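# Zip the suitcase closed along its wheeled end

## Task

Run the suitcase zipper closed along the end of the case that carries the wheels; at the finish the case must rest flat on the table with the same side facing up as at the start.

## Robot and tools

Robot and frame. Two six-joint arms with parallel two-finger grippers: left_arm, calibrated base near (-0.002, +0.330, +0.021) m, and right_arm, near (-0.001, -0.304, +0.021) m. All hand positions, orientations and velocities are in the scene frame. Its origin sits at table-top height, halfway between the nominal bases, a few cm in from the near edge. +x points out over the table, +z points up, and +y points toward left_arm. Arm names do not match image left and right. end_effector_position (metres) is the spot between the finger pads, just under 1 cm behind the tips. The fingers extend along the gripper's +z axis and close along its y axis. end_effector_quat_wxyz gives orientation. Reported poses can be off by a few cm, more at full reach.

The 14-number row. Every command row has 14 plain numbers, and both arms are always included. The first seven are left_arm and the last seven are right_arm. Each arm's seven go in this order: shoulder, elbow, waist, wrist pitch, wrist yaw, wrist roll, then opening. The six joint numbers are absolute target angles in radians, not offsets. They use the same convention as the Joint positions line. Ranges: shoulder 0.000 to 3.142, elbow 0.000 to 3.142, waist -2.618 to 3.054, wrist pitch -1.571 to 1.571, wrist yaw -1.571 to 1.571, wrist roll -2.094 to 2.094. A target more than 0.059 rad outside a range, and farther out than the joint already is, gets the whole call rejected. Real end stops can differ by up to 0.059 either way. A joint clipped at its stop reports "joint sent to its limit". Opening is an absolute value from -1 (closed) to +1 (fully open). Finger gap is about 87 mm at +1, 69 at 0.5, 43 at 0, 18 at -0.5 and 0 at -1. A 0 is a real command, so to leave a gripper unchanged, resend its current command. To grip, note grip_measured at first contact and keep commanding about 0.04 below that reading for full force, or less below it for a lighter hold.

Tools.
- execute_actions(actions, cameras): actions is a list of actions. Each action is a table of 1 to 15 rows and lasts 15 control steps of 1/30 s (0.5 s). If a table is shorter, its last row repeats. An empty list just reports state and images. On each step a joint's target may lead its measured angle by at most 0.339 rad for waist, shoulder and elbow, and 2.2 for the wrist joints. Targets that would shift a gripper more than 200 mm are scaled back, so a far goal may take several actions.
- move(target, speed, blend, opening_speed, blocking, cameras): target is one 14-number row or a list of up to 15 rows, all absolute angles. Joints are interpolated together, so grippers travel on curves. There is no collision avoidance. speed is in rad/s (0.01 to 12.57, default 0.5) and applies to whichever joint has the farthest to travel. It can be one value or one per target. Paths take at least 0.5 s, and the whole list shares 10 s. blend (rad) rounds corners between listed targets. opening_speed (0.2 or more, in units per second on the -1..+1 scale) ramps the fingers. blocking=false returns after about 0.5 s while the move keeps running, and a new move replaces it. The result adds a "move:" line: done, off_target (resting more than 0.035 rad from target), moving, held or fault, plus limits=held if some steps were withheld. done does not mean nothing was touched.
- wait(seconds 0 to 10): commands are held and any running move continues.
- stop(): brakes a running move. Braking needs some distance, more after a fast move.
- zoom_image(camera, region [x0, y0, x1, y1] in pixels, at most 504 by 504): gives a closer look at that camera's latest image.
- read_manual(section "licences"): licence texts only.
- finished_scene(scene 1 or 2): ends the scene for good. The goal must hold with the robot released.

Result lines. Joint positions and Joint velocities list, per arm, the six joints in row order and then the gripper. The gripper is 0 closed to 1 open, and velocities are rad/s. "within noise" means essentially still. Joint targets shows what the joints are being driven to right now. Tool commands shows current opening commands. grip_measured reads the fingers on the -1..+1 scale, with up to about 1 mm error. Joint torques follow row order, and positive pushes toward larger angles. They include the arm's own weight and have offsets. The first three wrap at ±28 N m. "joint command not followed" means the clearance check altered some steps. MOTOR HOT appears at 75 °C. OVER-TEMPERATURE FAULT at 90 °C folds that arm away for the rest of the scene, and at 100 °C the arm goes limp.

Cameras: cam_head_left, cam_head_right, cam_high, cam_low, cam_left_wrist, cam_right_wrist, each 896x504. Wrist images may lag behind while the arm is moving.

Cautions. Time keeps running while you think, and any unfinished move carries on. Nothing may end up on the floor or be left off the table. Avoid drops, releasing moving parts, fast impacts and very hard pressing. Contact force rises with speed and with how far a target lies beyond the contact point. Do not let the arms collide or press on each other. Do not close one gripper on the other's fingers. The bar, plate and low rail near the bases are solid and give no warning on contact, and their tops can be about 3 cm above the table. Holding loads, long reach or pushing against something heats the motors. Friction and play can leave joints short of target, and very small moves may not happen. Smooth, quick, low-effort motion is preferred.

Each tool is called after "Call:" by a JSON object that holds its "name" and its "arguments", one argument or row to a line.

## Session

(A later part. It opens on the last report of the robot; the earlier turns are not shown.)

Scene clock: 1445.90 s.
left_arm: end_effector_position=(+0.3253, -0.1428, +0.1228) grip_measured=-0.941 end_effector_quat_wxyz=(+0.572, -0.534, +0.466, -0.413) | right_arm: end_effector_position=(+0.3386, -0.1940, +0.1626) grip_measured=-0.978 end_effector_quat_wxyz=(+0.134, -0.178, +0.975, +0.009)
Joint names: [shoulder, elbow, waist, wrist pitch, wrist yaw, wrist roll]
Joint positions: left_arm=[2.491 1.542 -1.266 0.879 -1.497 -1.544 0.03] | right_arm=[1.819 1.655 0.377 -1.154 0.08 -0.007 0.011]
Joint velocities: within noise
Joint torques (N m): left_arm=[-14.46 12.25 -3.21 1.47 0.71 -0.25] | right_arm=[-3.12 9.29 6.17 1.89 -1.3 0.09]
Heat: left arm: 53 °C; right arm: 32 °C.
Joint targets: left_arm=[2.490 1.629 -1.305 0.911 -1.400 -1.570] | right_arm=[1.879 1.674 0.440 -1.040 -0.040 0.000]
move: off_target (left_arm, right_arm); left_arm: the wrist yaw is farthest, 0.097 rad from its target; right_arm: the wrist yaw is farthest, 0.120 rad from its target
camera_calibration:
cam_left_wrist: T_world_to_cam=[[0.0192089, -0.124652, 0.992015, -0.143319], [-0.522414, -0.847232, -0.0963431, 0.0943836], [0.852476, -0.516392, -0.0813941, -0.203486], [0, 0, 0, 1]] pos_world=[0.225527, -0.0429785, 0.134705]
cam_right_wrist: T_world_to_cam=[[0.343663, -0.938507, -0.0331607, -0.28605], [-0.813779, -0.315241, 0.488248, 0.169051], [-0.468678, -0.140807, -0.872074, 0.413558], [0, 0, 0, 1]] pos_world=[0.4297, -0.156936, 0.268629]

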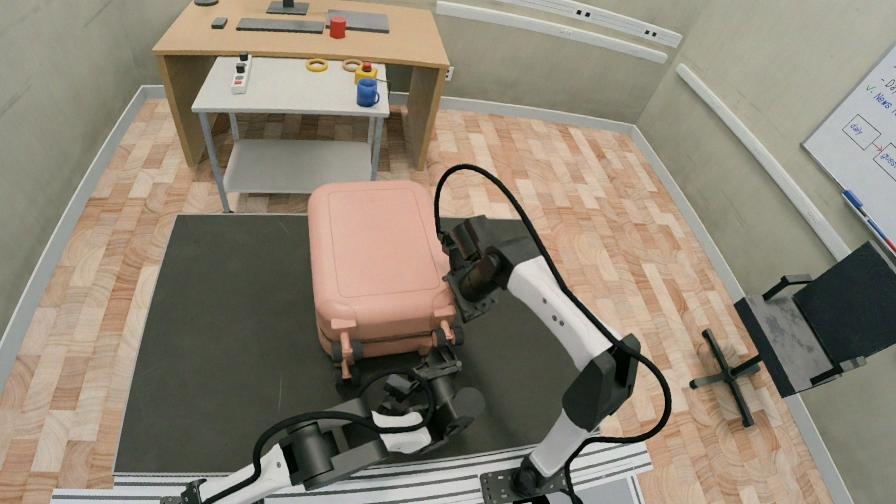

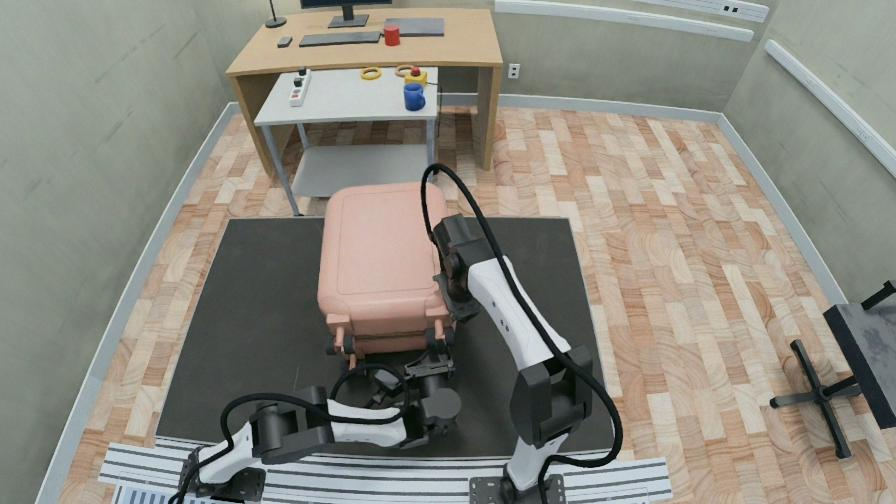

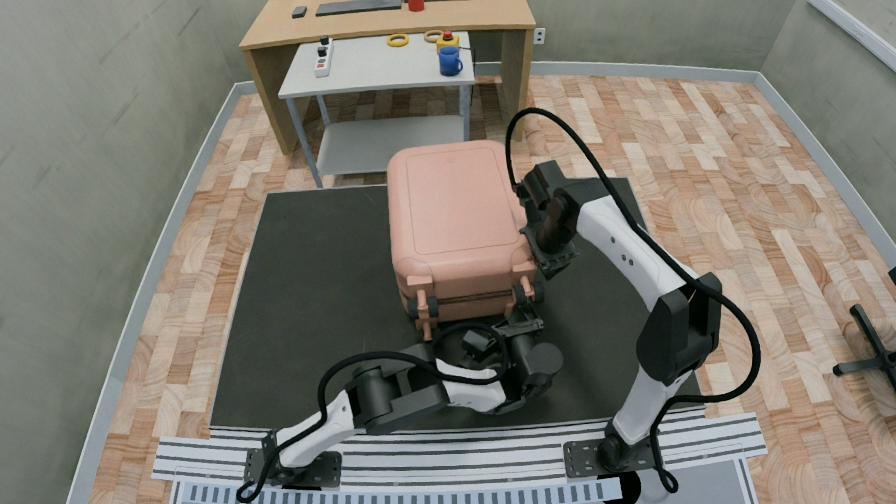

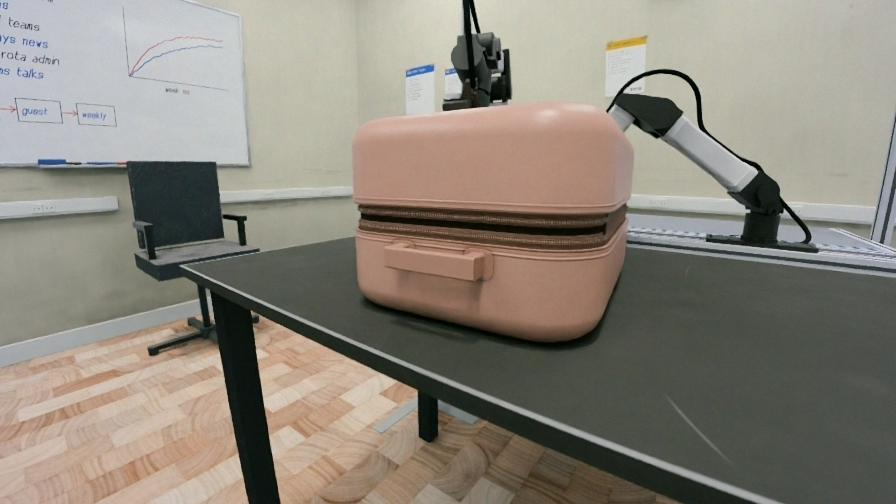

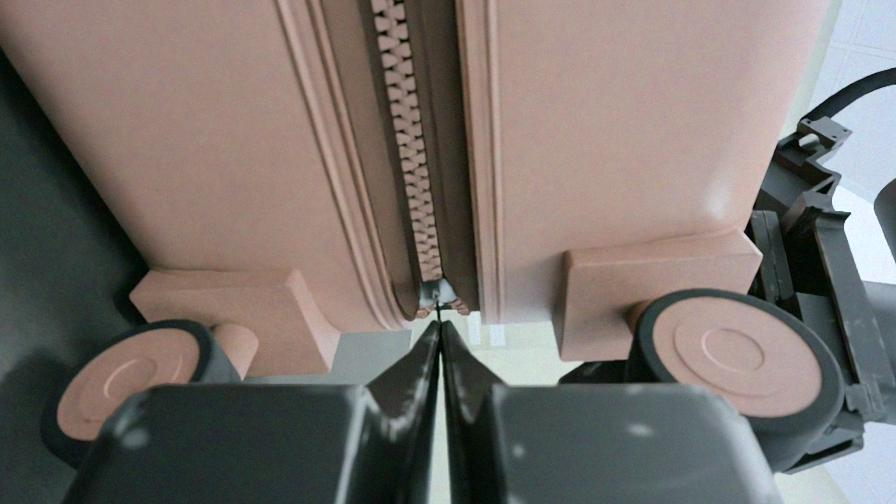

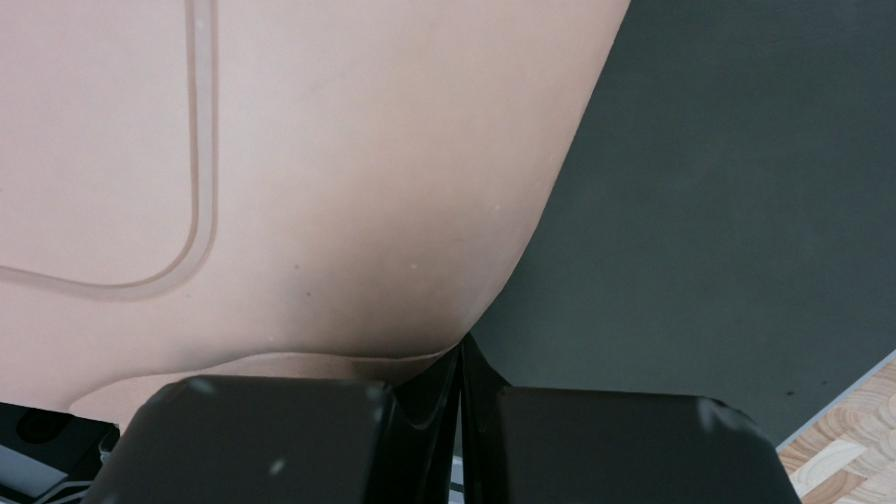

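Call:
{"name": "move", "arguments": {
  "target": [2.535,1.70,-1.27,0.90,-1.42,-1.57,-1,1.88,1.675,0.44,-1.04,-0.04,0,-1],
  "speed": 0.08
}}

Call:
{"name": "zoom_image", "arguments": {
  "camera": "cam_left_wrist",
  "region": [330, 200, 600, 400]
}}

Call:
{"name": "zoom_image", "arguments": {
  "camera": "cam_high",
  "region": [360, 120, 640, 420]
}}

Scene clock: 1451.70 s.
left_arm: end_effector_position=(+0.3341, -0.1483, +0.1235) grip_measured=-0.940 end_effector_quat_wxyz=(+0.572, -0.545, +0.451, -0.414) | right_arm: end_effector_position=(+0.3394, -0.1895, +0.1629) grip_measured=-0.978 end_effector_quat_wxyz=(+0.135, -0.183, +0.974, +0.010)
Joint names: [shoulder, elbow, waist, wrist pitch, wrist yaw, wrist roll]
Joint positions: left_arm=[2.534 1.617 -1.255 0.874 -1.511 -1.544 0.03] | right_arm=[1.825 1.663 0.388 -1.152 0.08 -0.007 0.011]
Joint velocities: within noise
Joint torques (N m): left_arm=[-14.6 11.97 -1.48 1.37 0.71 -0.24] | right_arm=[-3.58 8.69 5.23 1.89 -1.3 0.09]
Heat: left arm: 55 °C; right arm: 33 °C.
Joint targets: left_arm=[2.535 1.700 -1.272 0.900 -1.419 -1.570] | right_arm=[1.881 1.675 0.440 -1.038 -0.040 0.000]
move: off_target (left_arm, right_arm); left_arm: the wrist yaw is farthest, 0.091 rad from its target; right_arm: the wrist yaw is farthest, 0.120 rad from its target
camera_calibration:
cam_left_wrist: T_world_to_cam=[[0.0130217, -0.0983158, 0.99507, -0.139318], [-0.500695, -0.862046, -0.0786204, 0.0826781], [0.865526, -0.497203, -0.0604515, -0.217852], [0, 0, 0, 1]] pos_world=[0.231767, -0.0507415, 0.131962]
cam_right_wrist: T_world_to_cam=[[0.353681, -0.93478, -0.0331134, -0.284837], [-0.812024, -0.324421, 0.485148, 0.169191], [-0.464249, -0.144699, -0.873805, 0.412845], [0, 0, 0, 1]] pos_world=[0.429791, -0.151632, 0.269231]

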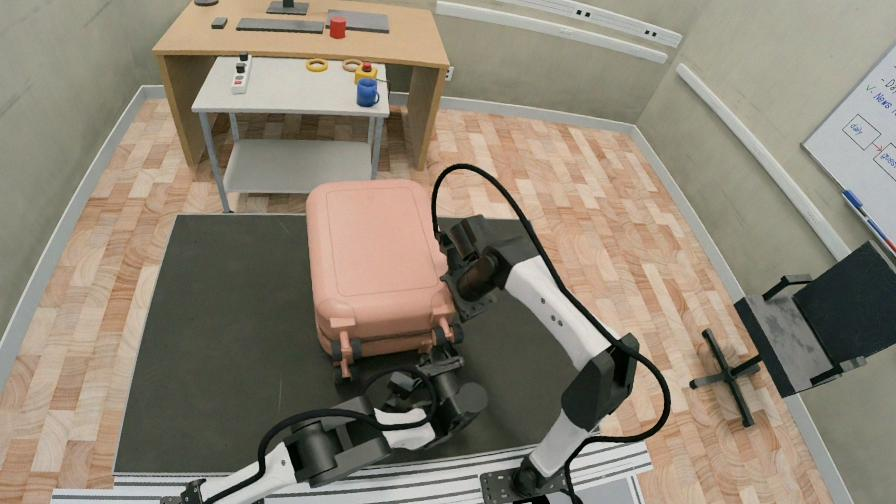

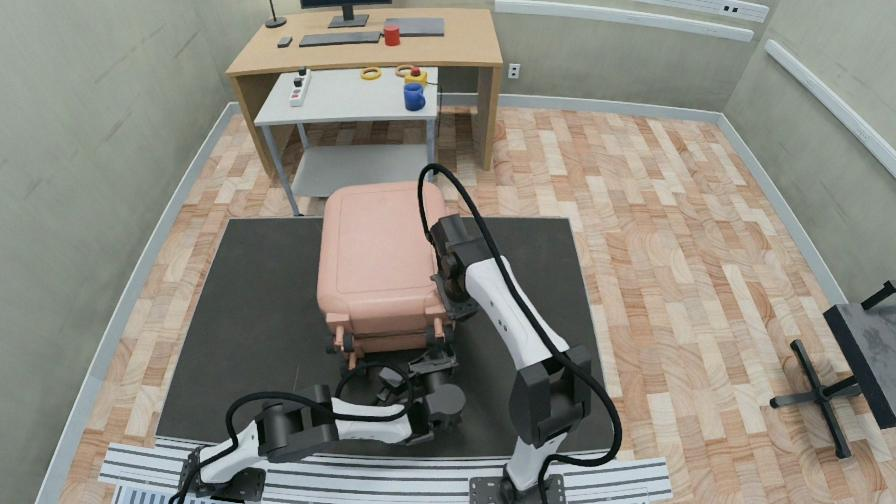

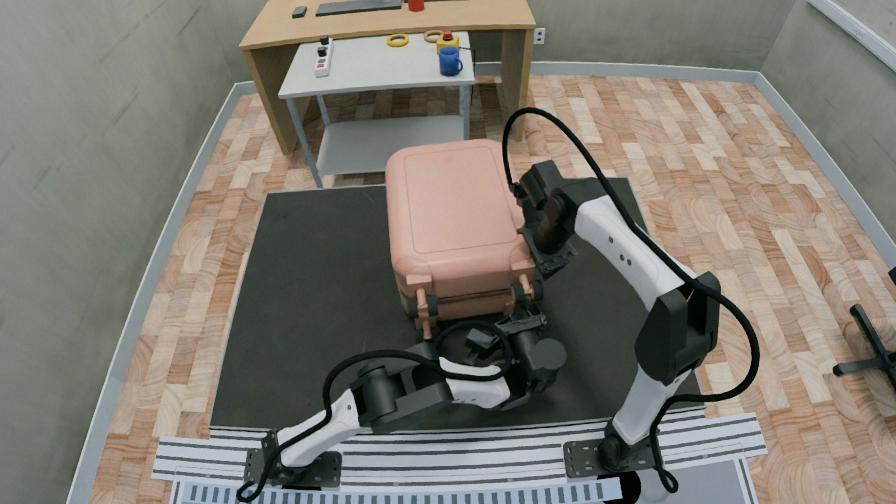

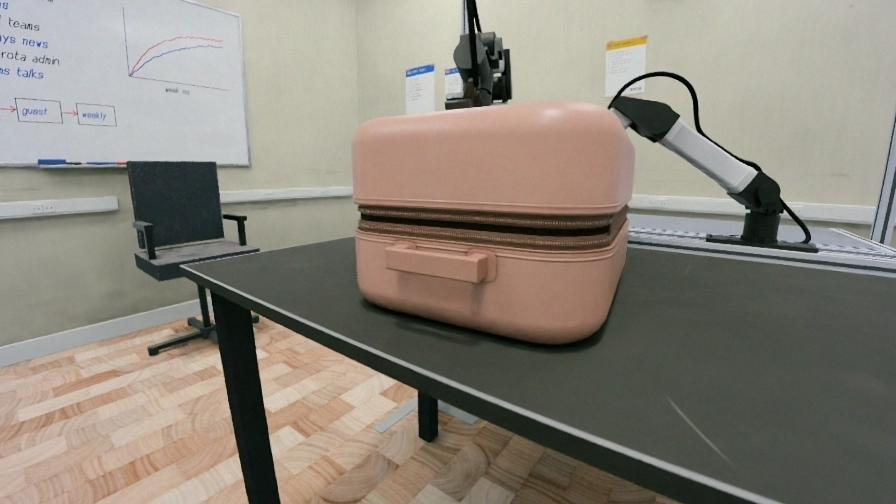

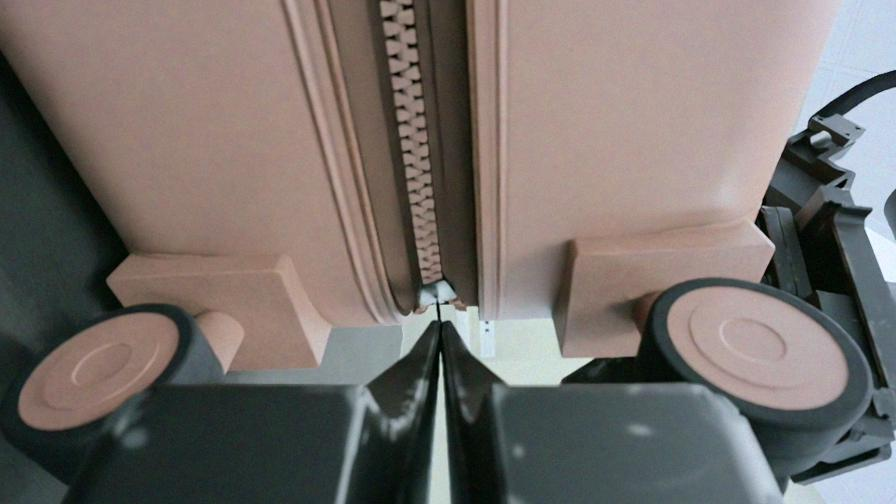

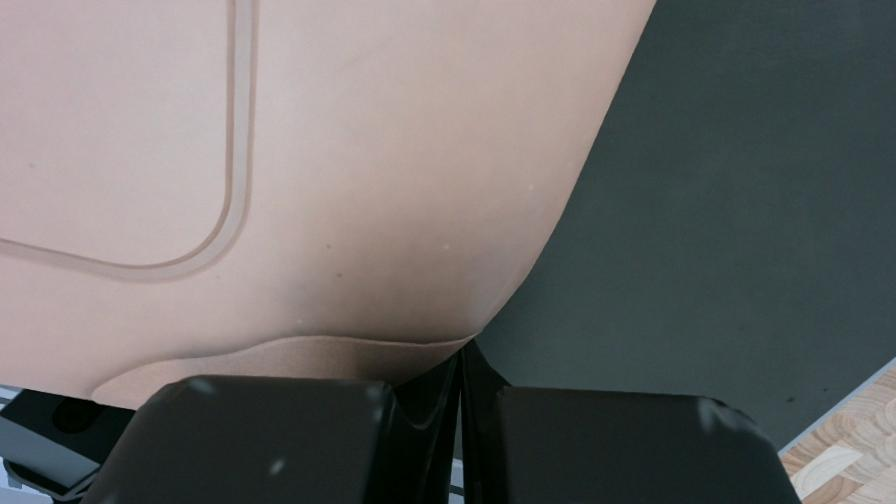

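Scaled by 1.867 from the camera's 896x504 image, which has a finer 1280x720 frame.

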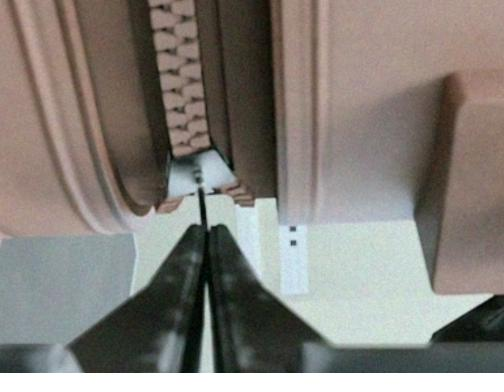

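Scaled by 1.680 from the camera's 896x504 image, which has a finer 1280x720 frame.

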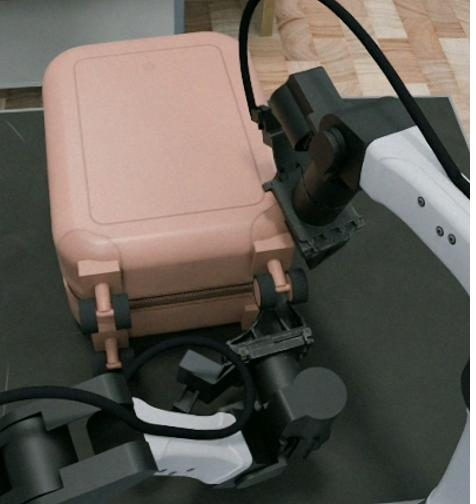

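Call:
{"name": "move", "arguments": {
  "target": [2.575,1.80,-1.245,0.86,-1.45,-1.57,-1,1.88,1.675,0.44,-1.04,-0.04,0,-1],
  "speed": 0.08
}}

Call:
{"name": "zoom_image", "arguments": {
  "camera": "cam_left_wrist",
  "region": [330, 200, 600, 400]
}}

Call:
{"name": "zoom_image", "arguments": {
  "camera": "cam_high",
  "region": [360, 120, 640, 420]
}}

Scene clock: 1457.23 s.
left_arm: end_effector_position=(+0.3457, -0.1525, +0.1243) grip_measured=-0.939 end_effector_quat_wxyz=(+0.579, -0.554, +0.440, -0.405) | right_arm: end_effector_position=(+0.3412, -0.1840, +0.1622) grip_measured=-0.978 end_effector_quat_wxyz=(+0.139, -0.187, +0.972, +0.015)
Joint names: [shoulder, elbow, waist, wrist pitch, wrist yaw, wrist roll]
Joint positions: left_arm=[2.578 1.711 -1.24 0.83 -1.532 -1.544 0.031] | right_arm=[1.83 1.664 0.397 -1.14 0.073 -0.007 0.011]
Joint velocities: within noise
Joint torques (N m): left_arm=[-15.43 12.68 -0.53 1.32 0.6 -0.25] | right_arm=[-4.14 8.62 4.27 1.77 -1.24 0.09]
Heat: left arm: 56 °C; right arm: 33 °C.
Joint targets: left_arm=[2.575 1.800 -1.244 0.860 -1.450 -1.570] | right_arm=[1.880 1.676 0.439 -1.041 -0.039 0.000]
move: off_target (left_arm, right_arm); left_arm: the elbow is farthest, 0.089 rad from its target; right_arm: the wrist yaw is farthest, 0.113 rad from its target
camera_calibration:
cam_left_wrist: T_world_to_cam=[[0.0144791, -0.0936835, 0.995497, -0.140545], [-0.468455, -0.880211, -0.0760208, 0.070815], [0.883369, -0.465244, -0.0566311, -0.231732], [0, 0, 0, 1]] pos_world=[0.239914, -0.0586467, 0.132172]
cam_right_wrist: T_world_to_cam=[[0.363603, -0.930737, -0.0390081, -0.281968], [-0.81192, -0.337159, 0.47656, 0.171725], [-0.456704, -0.141608, -0.878276, 0.412606], [0, 0, 0, 1]] pos_world=[0.430391, -0.146111, 0.269546]

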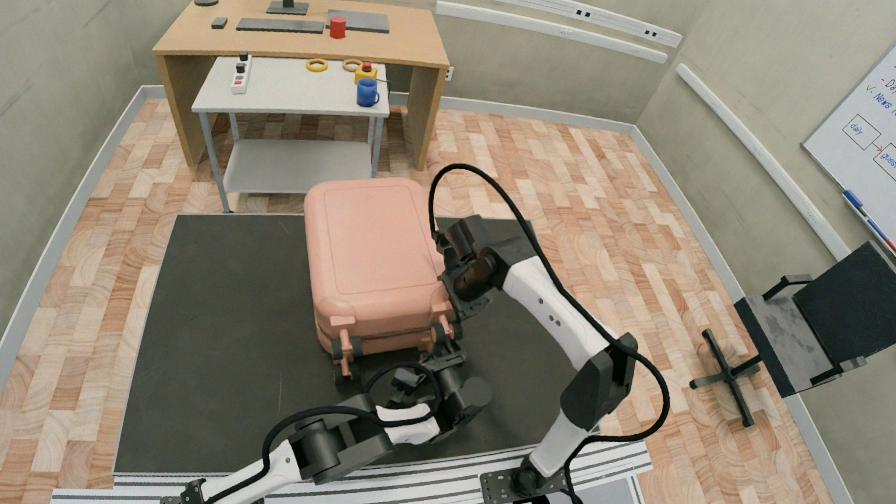

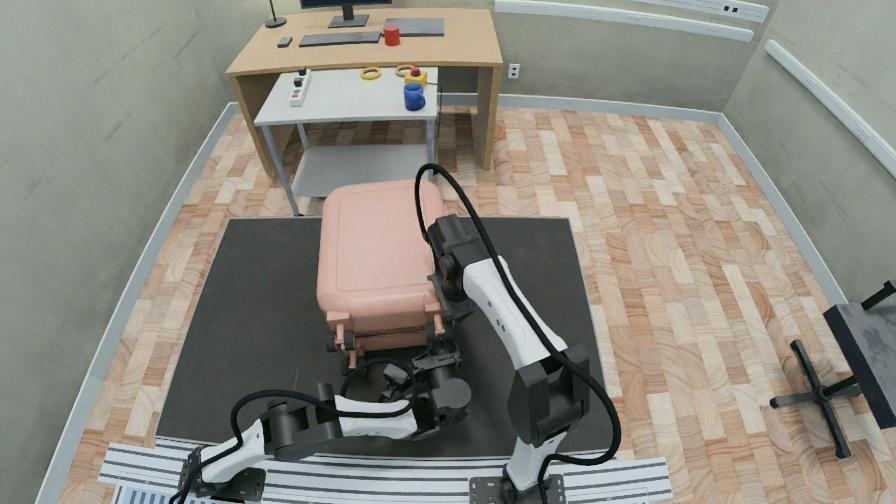

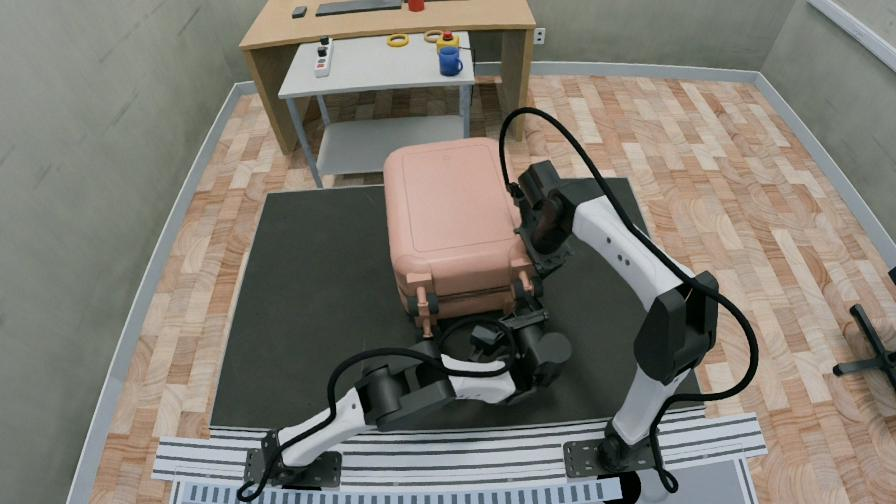

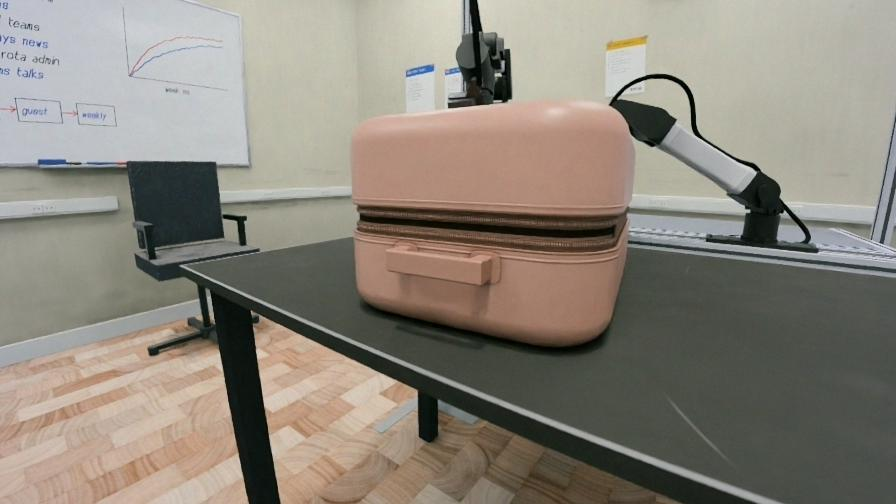

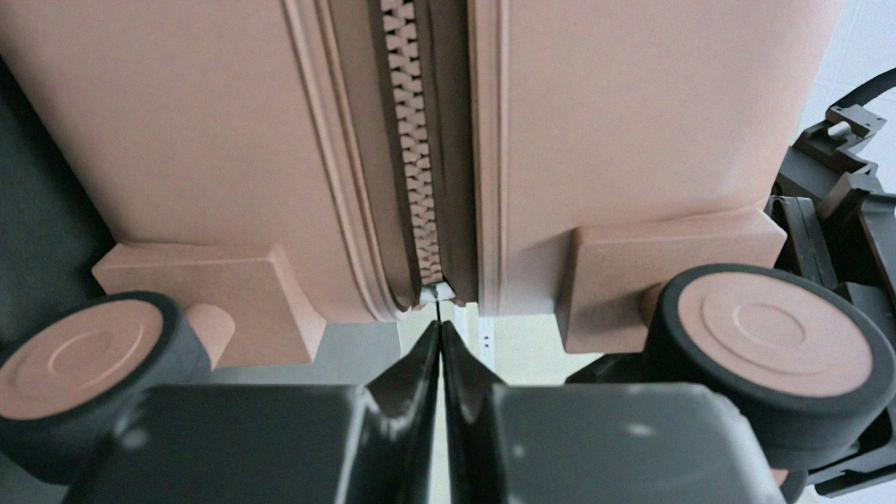

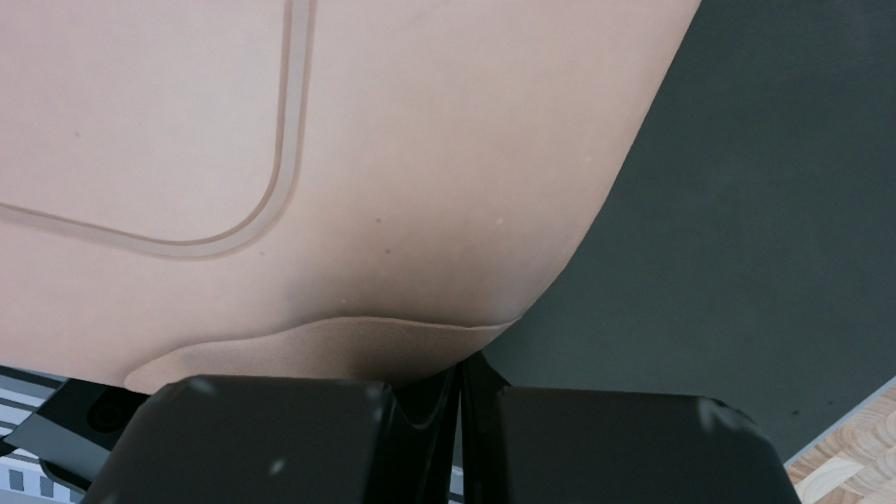

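Scaled by 1.867 from the camera's 896x504 image, which has a finer 1280x720 frame.

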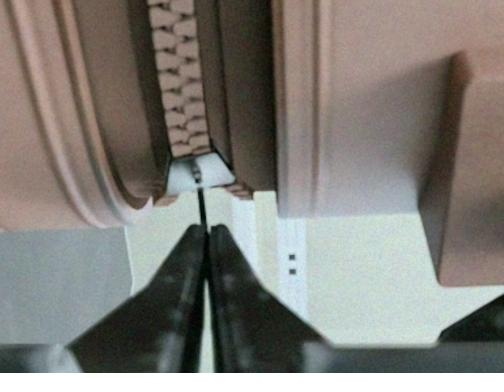

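Scaled by 1.680 from the camera's 896x504 image, which has a finer 1280x720 frame.

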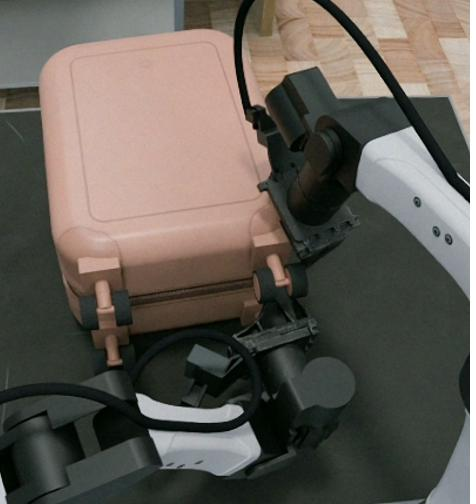

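Call:
{"name": "move", "arguments": {
  "target": [2.615,1.90,-1.27,0.82,-1.44,-1.57,-1,1.88,1.675,0.46,-1.04,-0.04,0,-1],
  "speed": 0.08
}}

Call:
{"name": "zoom_image", "arguments": {
  "camera": "cam_left_wrist",
  "region": [330, 200, 600, 400]
}}

Call:
{"name": "zoom_image", "arguments": {
  "camera": "cam_high",
  "region": [360, 120, 640, 420]
}}

Scene clock: 1463.87 s.
left_arm: end_effector_position=(+0.3497, -0.1610, +0.1243) grip_measured=-0.936 end_effector_quat_wxyz=(+0.583, -0.560, +0.433, -0.400) | right_arm: end_effector_position=(+0.3426, -0.1833, +0.1618) grip_measured=-0.978 end_effector_quat_wxyz=(+0.142, -0.187, +0.972, +0.015)
Joint names: [shoulder, elbow, waist, wrist pitch, wrist yaw, wrist roll]
Joint positions: left_arm=[2.624 1.805 -1.24 0.785 -1.554 -1.544 0.032] | right_arm=[1.831 1.664 0.397 -1.134 0.073 -0.007 0.011]
Joint velocities: within noise
Joint torques (N m): left_arm=[-16.16 13.23 -2.61 1.42 0.88 -0.23] | right_arm=[-4.15 8.54 6.2 1.73 -1.25 0.09]
Heat: left arm: 57 °C; right arm: 33 °C.
Joint targets: left_arm=[2.616 1.900 -1.270 0.820 -1.441 -1.570] | right_arm=[1.881 1.675 0.460 -1.040 -0.041 0.000]
move: off_target (left_arm, right_arm); left_arm: the wrist yaw is farthest, 0.114 rad from its target; right_arm: the wrist yaw is farthest, 0.113 rad from its target
camera_calibration:
cam_left_wrist: T_world_to_cam=[[0.0147327, -0.0907083, 0.995769, -0.141089], [-0.449396, -0.890225, -0.074445, 0.0566292], [0.893211, -0.446398, -0.0538793, -0.239934], [0, 0, 0, 1]] pos_world=[0.241839, -0.0694911, 0.13178]
cam_right_wrist: T_world_to_cam=[[0.363603, -0.93073, -0.039184, -0.281906], [-0.813971, -0.337883, 0.472531, 0.174498], [-0.453038, -0.139919, -0.880442, 0.412464], [0, 0, 0, 1]] pos_world=[0.4314, -0.145707, 0.269649]

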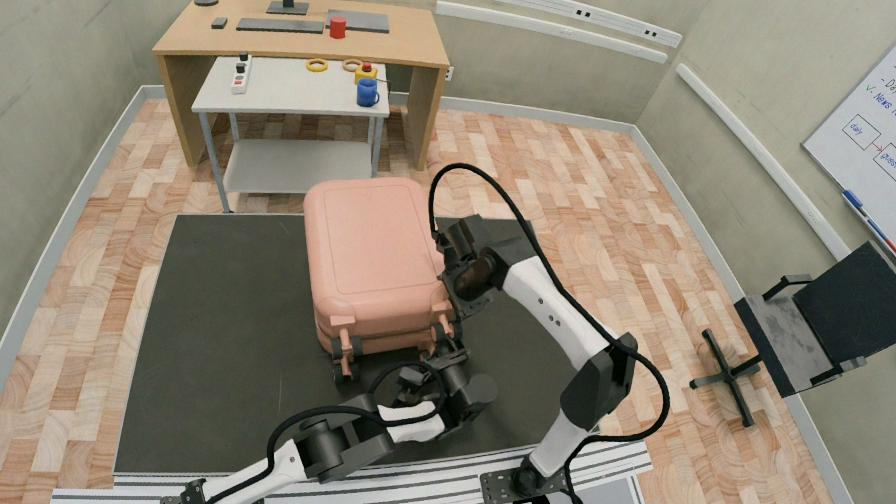

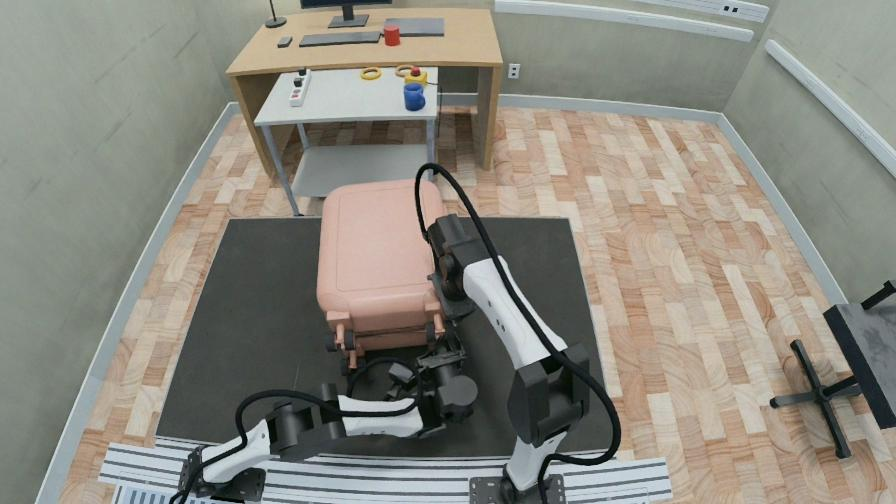

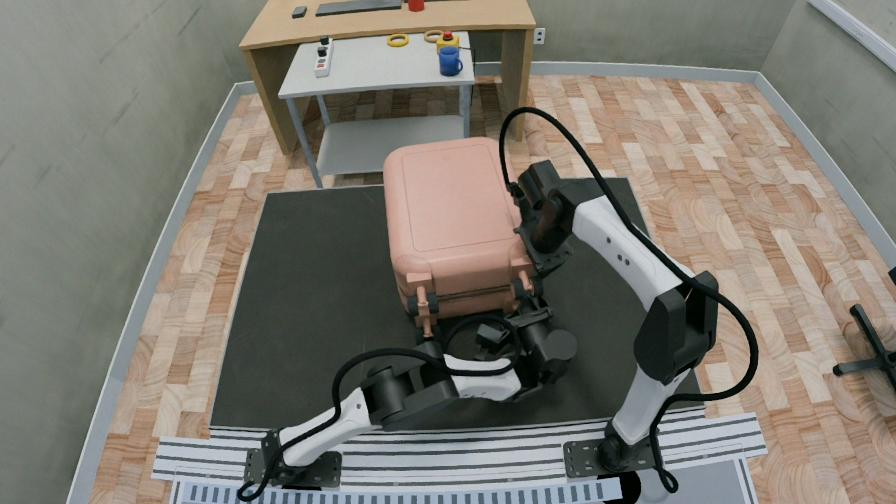

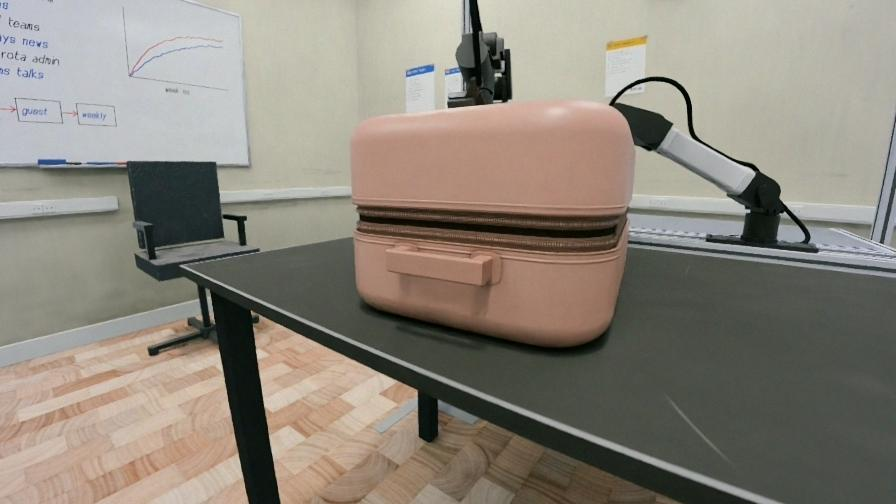

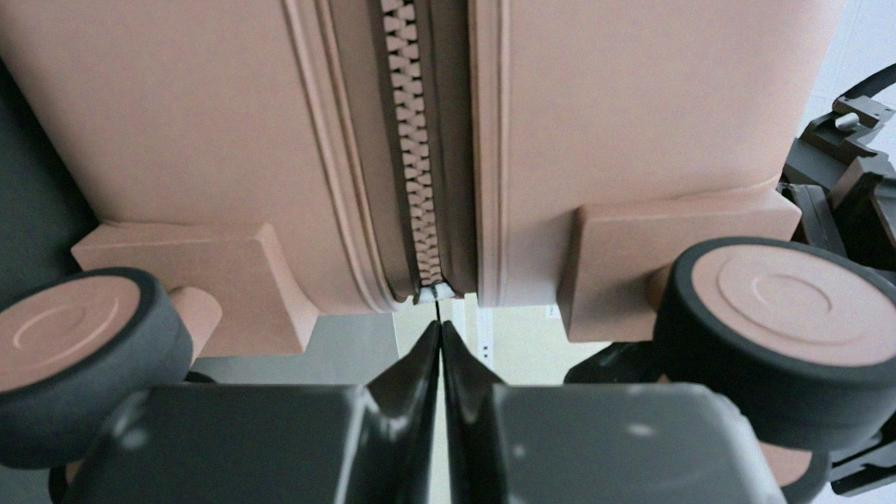

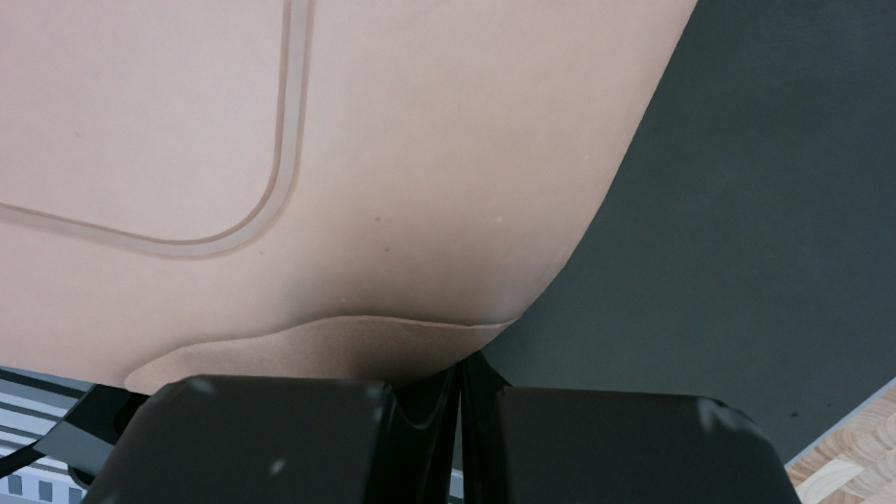

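Scaled by 1.867 from the camera's 896x504 image, which has a finer 1280x720 frame.

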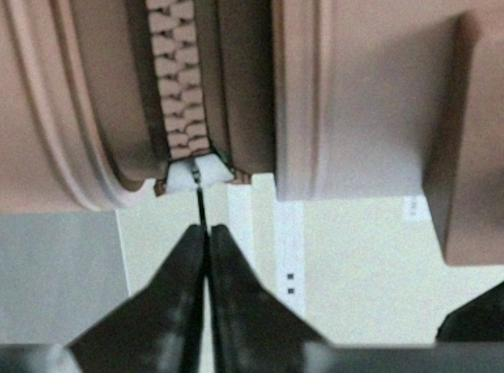

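Scaled by 1.680 from the camera's 896x504 image, which has a finer 1280x720 frame.

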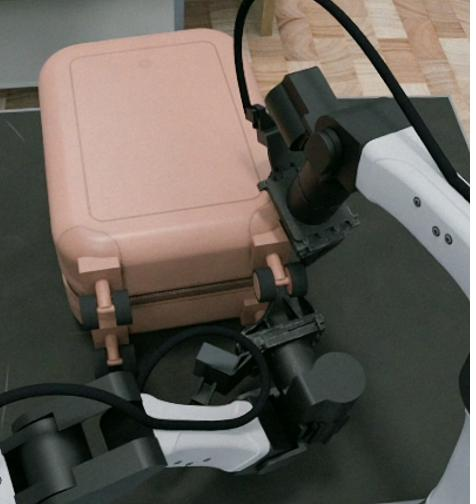

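Call:
{"name": "move", "arguments": {
  "target": [2.66,2.0,-1.255,0.78,-1.44,-1.57,-1,1.88,1.675,0.46,-1.04,-0.04,0,-1],
  "speed": 0.08
}}

Call:
{"name": "zoom_image", "arguments": {
  "camera": "cam_left_wrist",
  "region": [330, 200, 600, 400]
}}

Call:
{"name": "zoom_image", "arguments": {
  "camera": "cam_high",
  "region": [360, 120, 640, 420]
}}

Scene clock: 1471.93 s.
left_arm: end_effector_position=(+0.3576, -0.1703, +0.1258) grip_measured=-0.936 end_effector_quat_wxyz=(+0.583, -0.563, +0.428, -0.400) | right_arm: end_effector_position=(+0.3426, -0.1833, +0.1618) grip_measured=-0.978 end_effector_quat_wxyz=(+0.142, -0.187, +0.972, +0.015)
Joint names: [shoulder, elbow, waist, wrist pitch, wrist yaw, wrist roll]
Joint positions: left_arm=[2.67 1.903 -1.232 0.741 -1.554 -1.544 0.032] | right_arm=[1.831 1.664 0.397 -1.134 0.073 -0.007 0.011]
Joint velocities: within noise
Joint torques (N m): left_arm=[-16.85 13.65 -1.98 1.41 0.88 -0.26] | right_arm=[-4.25 8.54 6.2 1.73 -1.24 0.09]
Heat: left arm: 59 °C; right arm: 34 °C.
Joint targets: left_arm=[2.659 2.001 -1.255 0.779 -1.440 -1.570] | right_arm=[1.880 1.675 0.460 -1.040 -0.040 0.000]
move: off_target (left_arm, right_arm); left_arm: the wrist yaw is farthest, 0.114 rad from its target; right_arm: the wrist yaw is farthest, 0.113 rad from its target
camera_calibration:
cam_left_wrist: T_world_to_cam=[[0.0130551, -0.0833606, 0.996434, -0.141707], [-0.442315, -0.894201, -0.0690127, 0.0481304], [0.896765, -0.439836, -0.0485455, -0.251918], [0, 0, 0, 1]] pos_world=[0.24905, -0.0795772, 0.132294]
cam_right_wrist: T_world_to_cam=[[0.363603, -0.93073, -0.039184, -0.281906], [-0.813971, -0.337883, 0.472531, 0.174498], [-0.453038, -0.139919, -0.880442, 0.412464], [0, 0, 0, 1]] pos_world=[0.4314, -0.145707, 0.269649]

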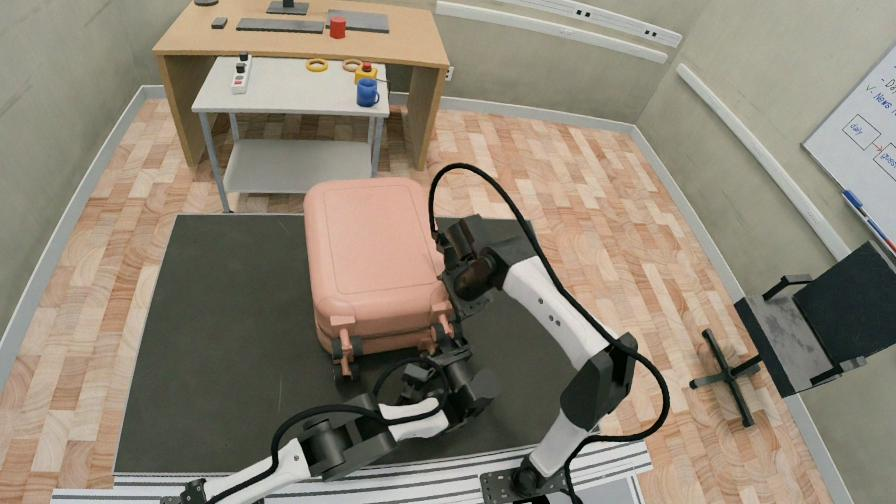

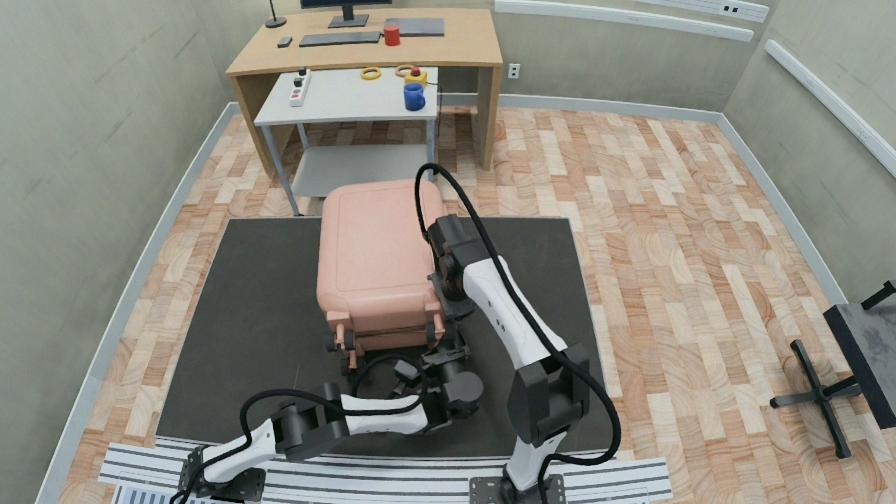

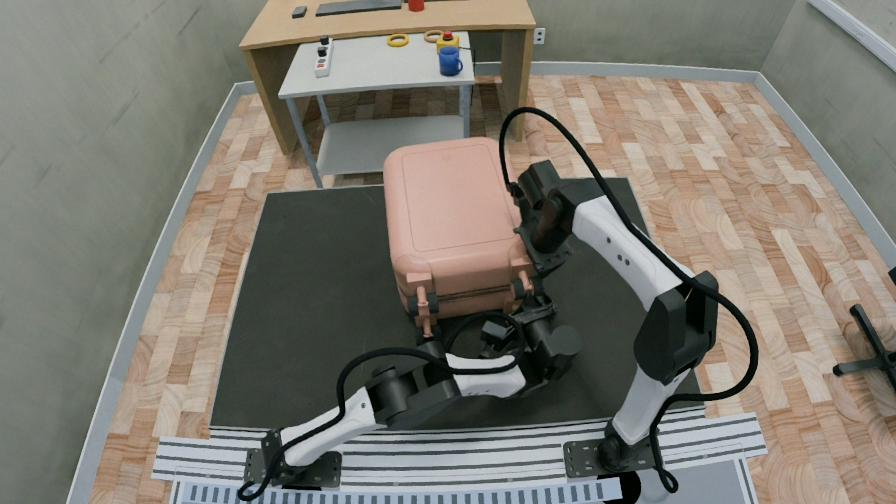

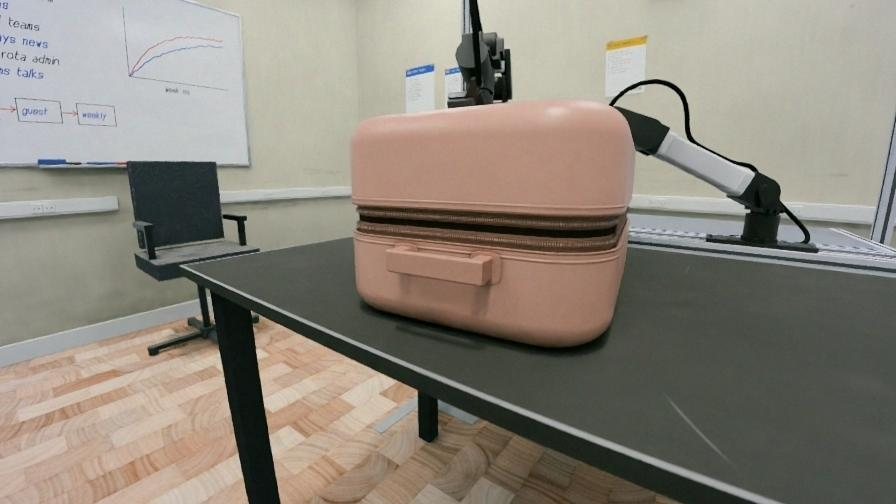

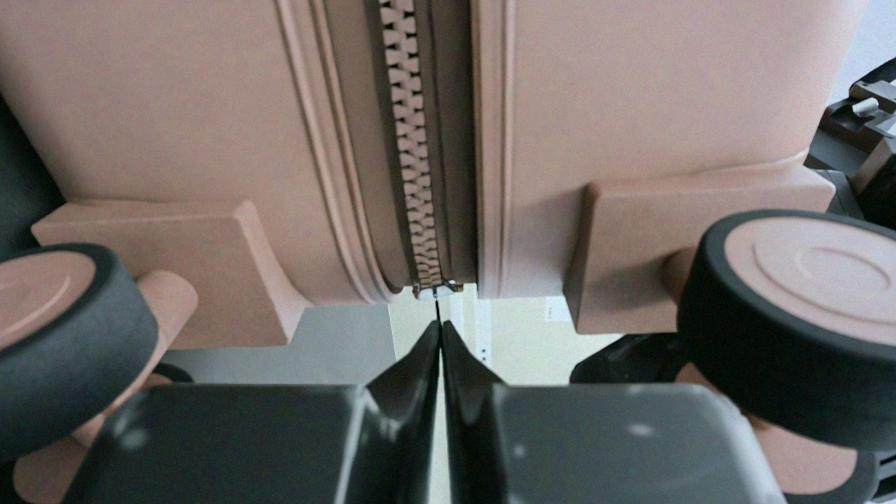

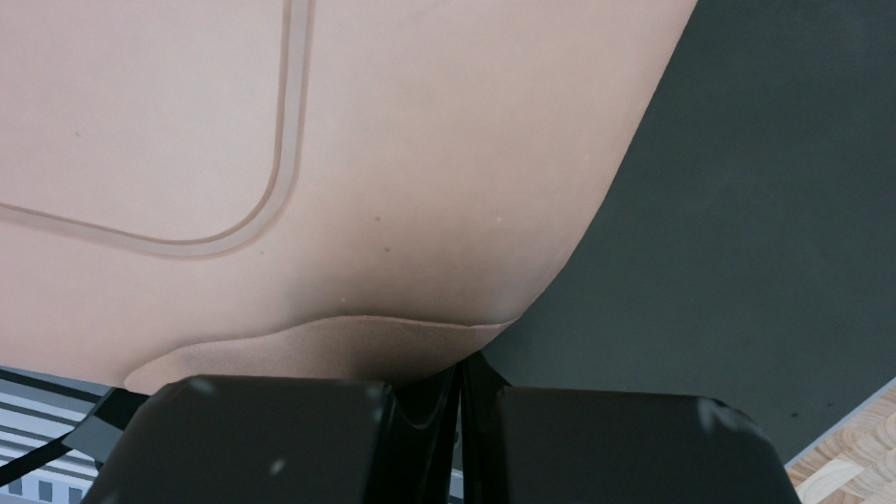

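Scaled by 1.867 from the camera's 896x504 image, which has a finer 1280x720 frame.

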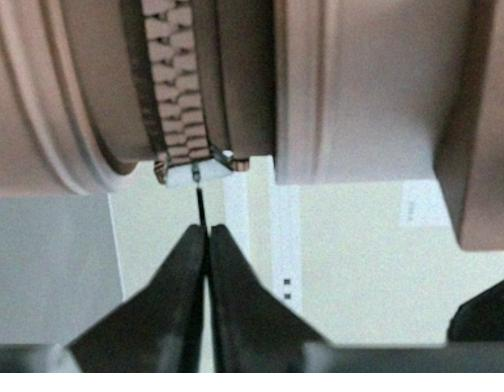

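Scaled by 1.680 from the camera's 896x504 image, which has a finer 1280x720 frame.

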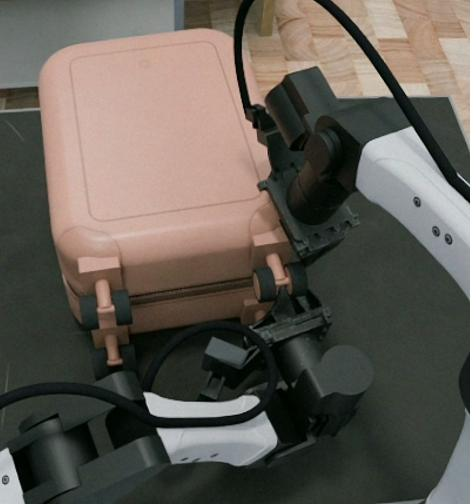

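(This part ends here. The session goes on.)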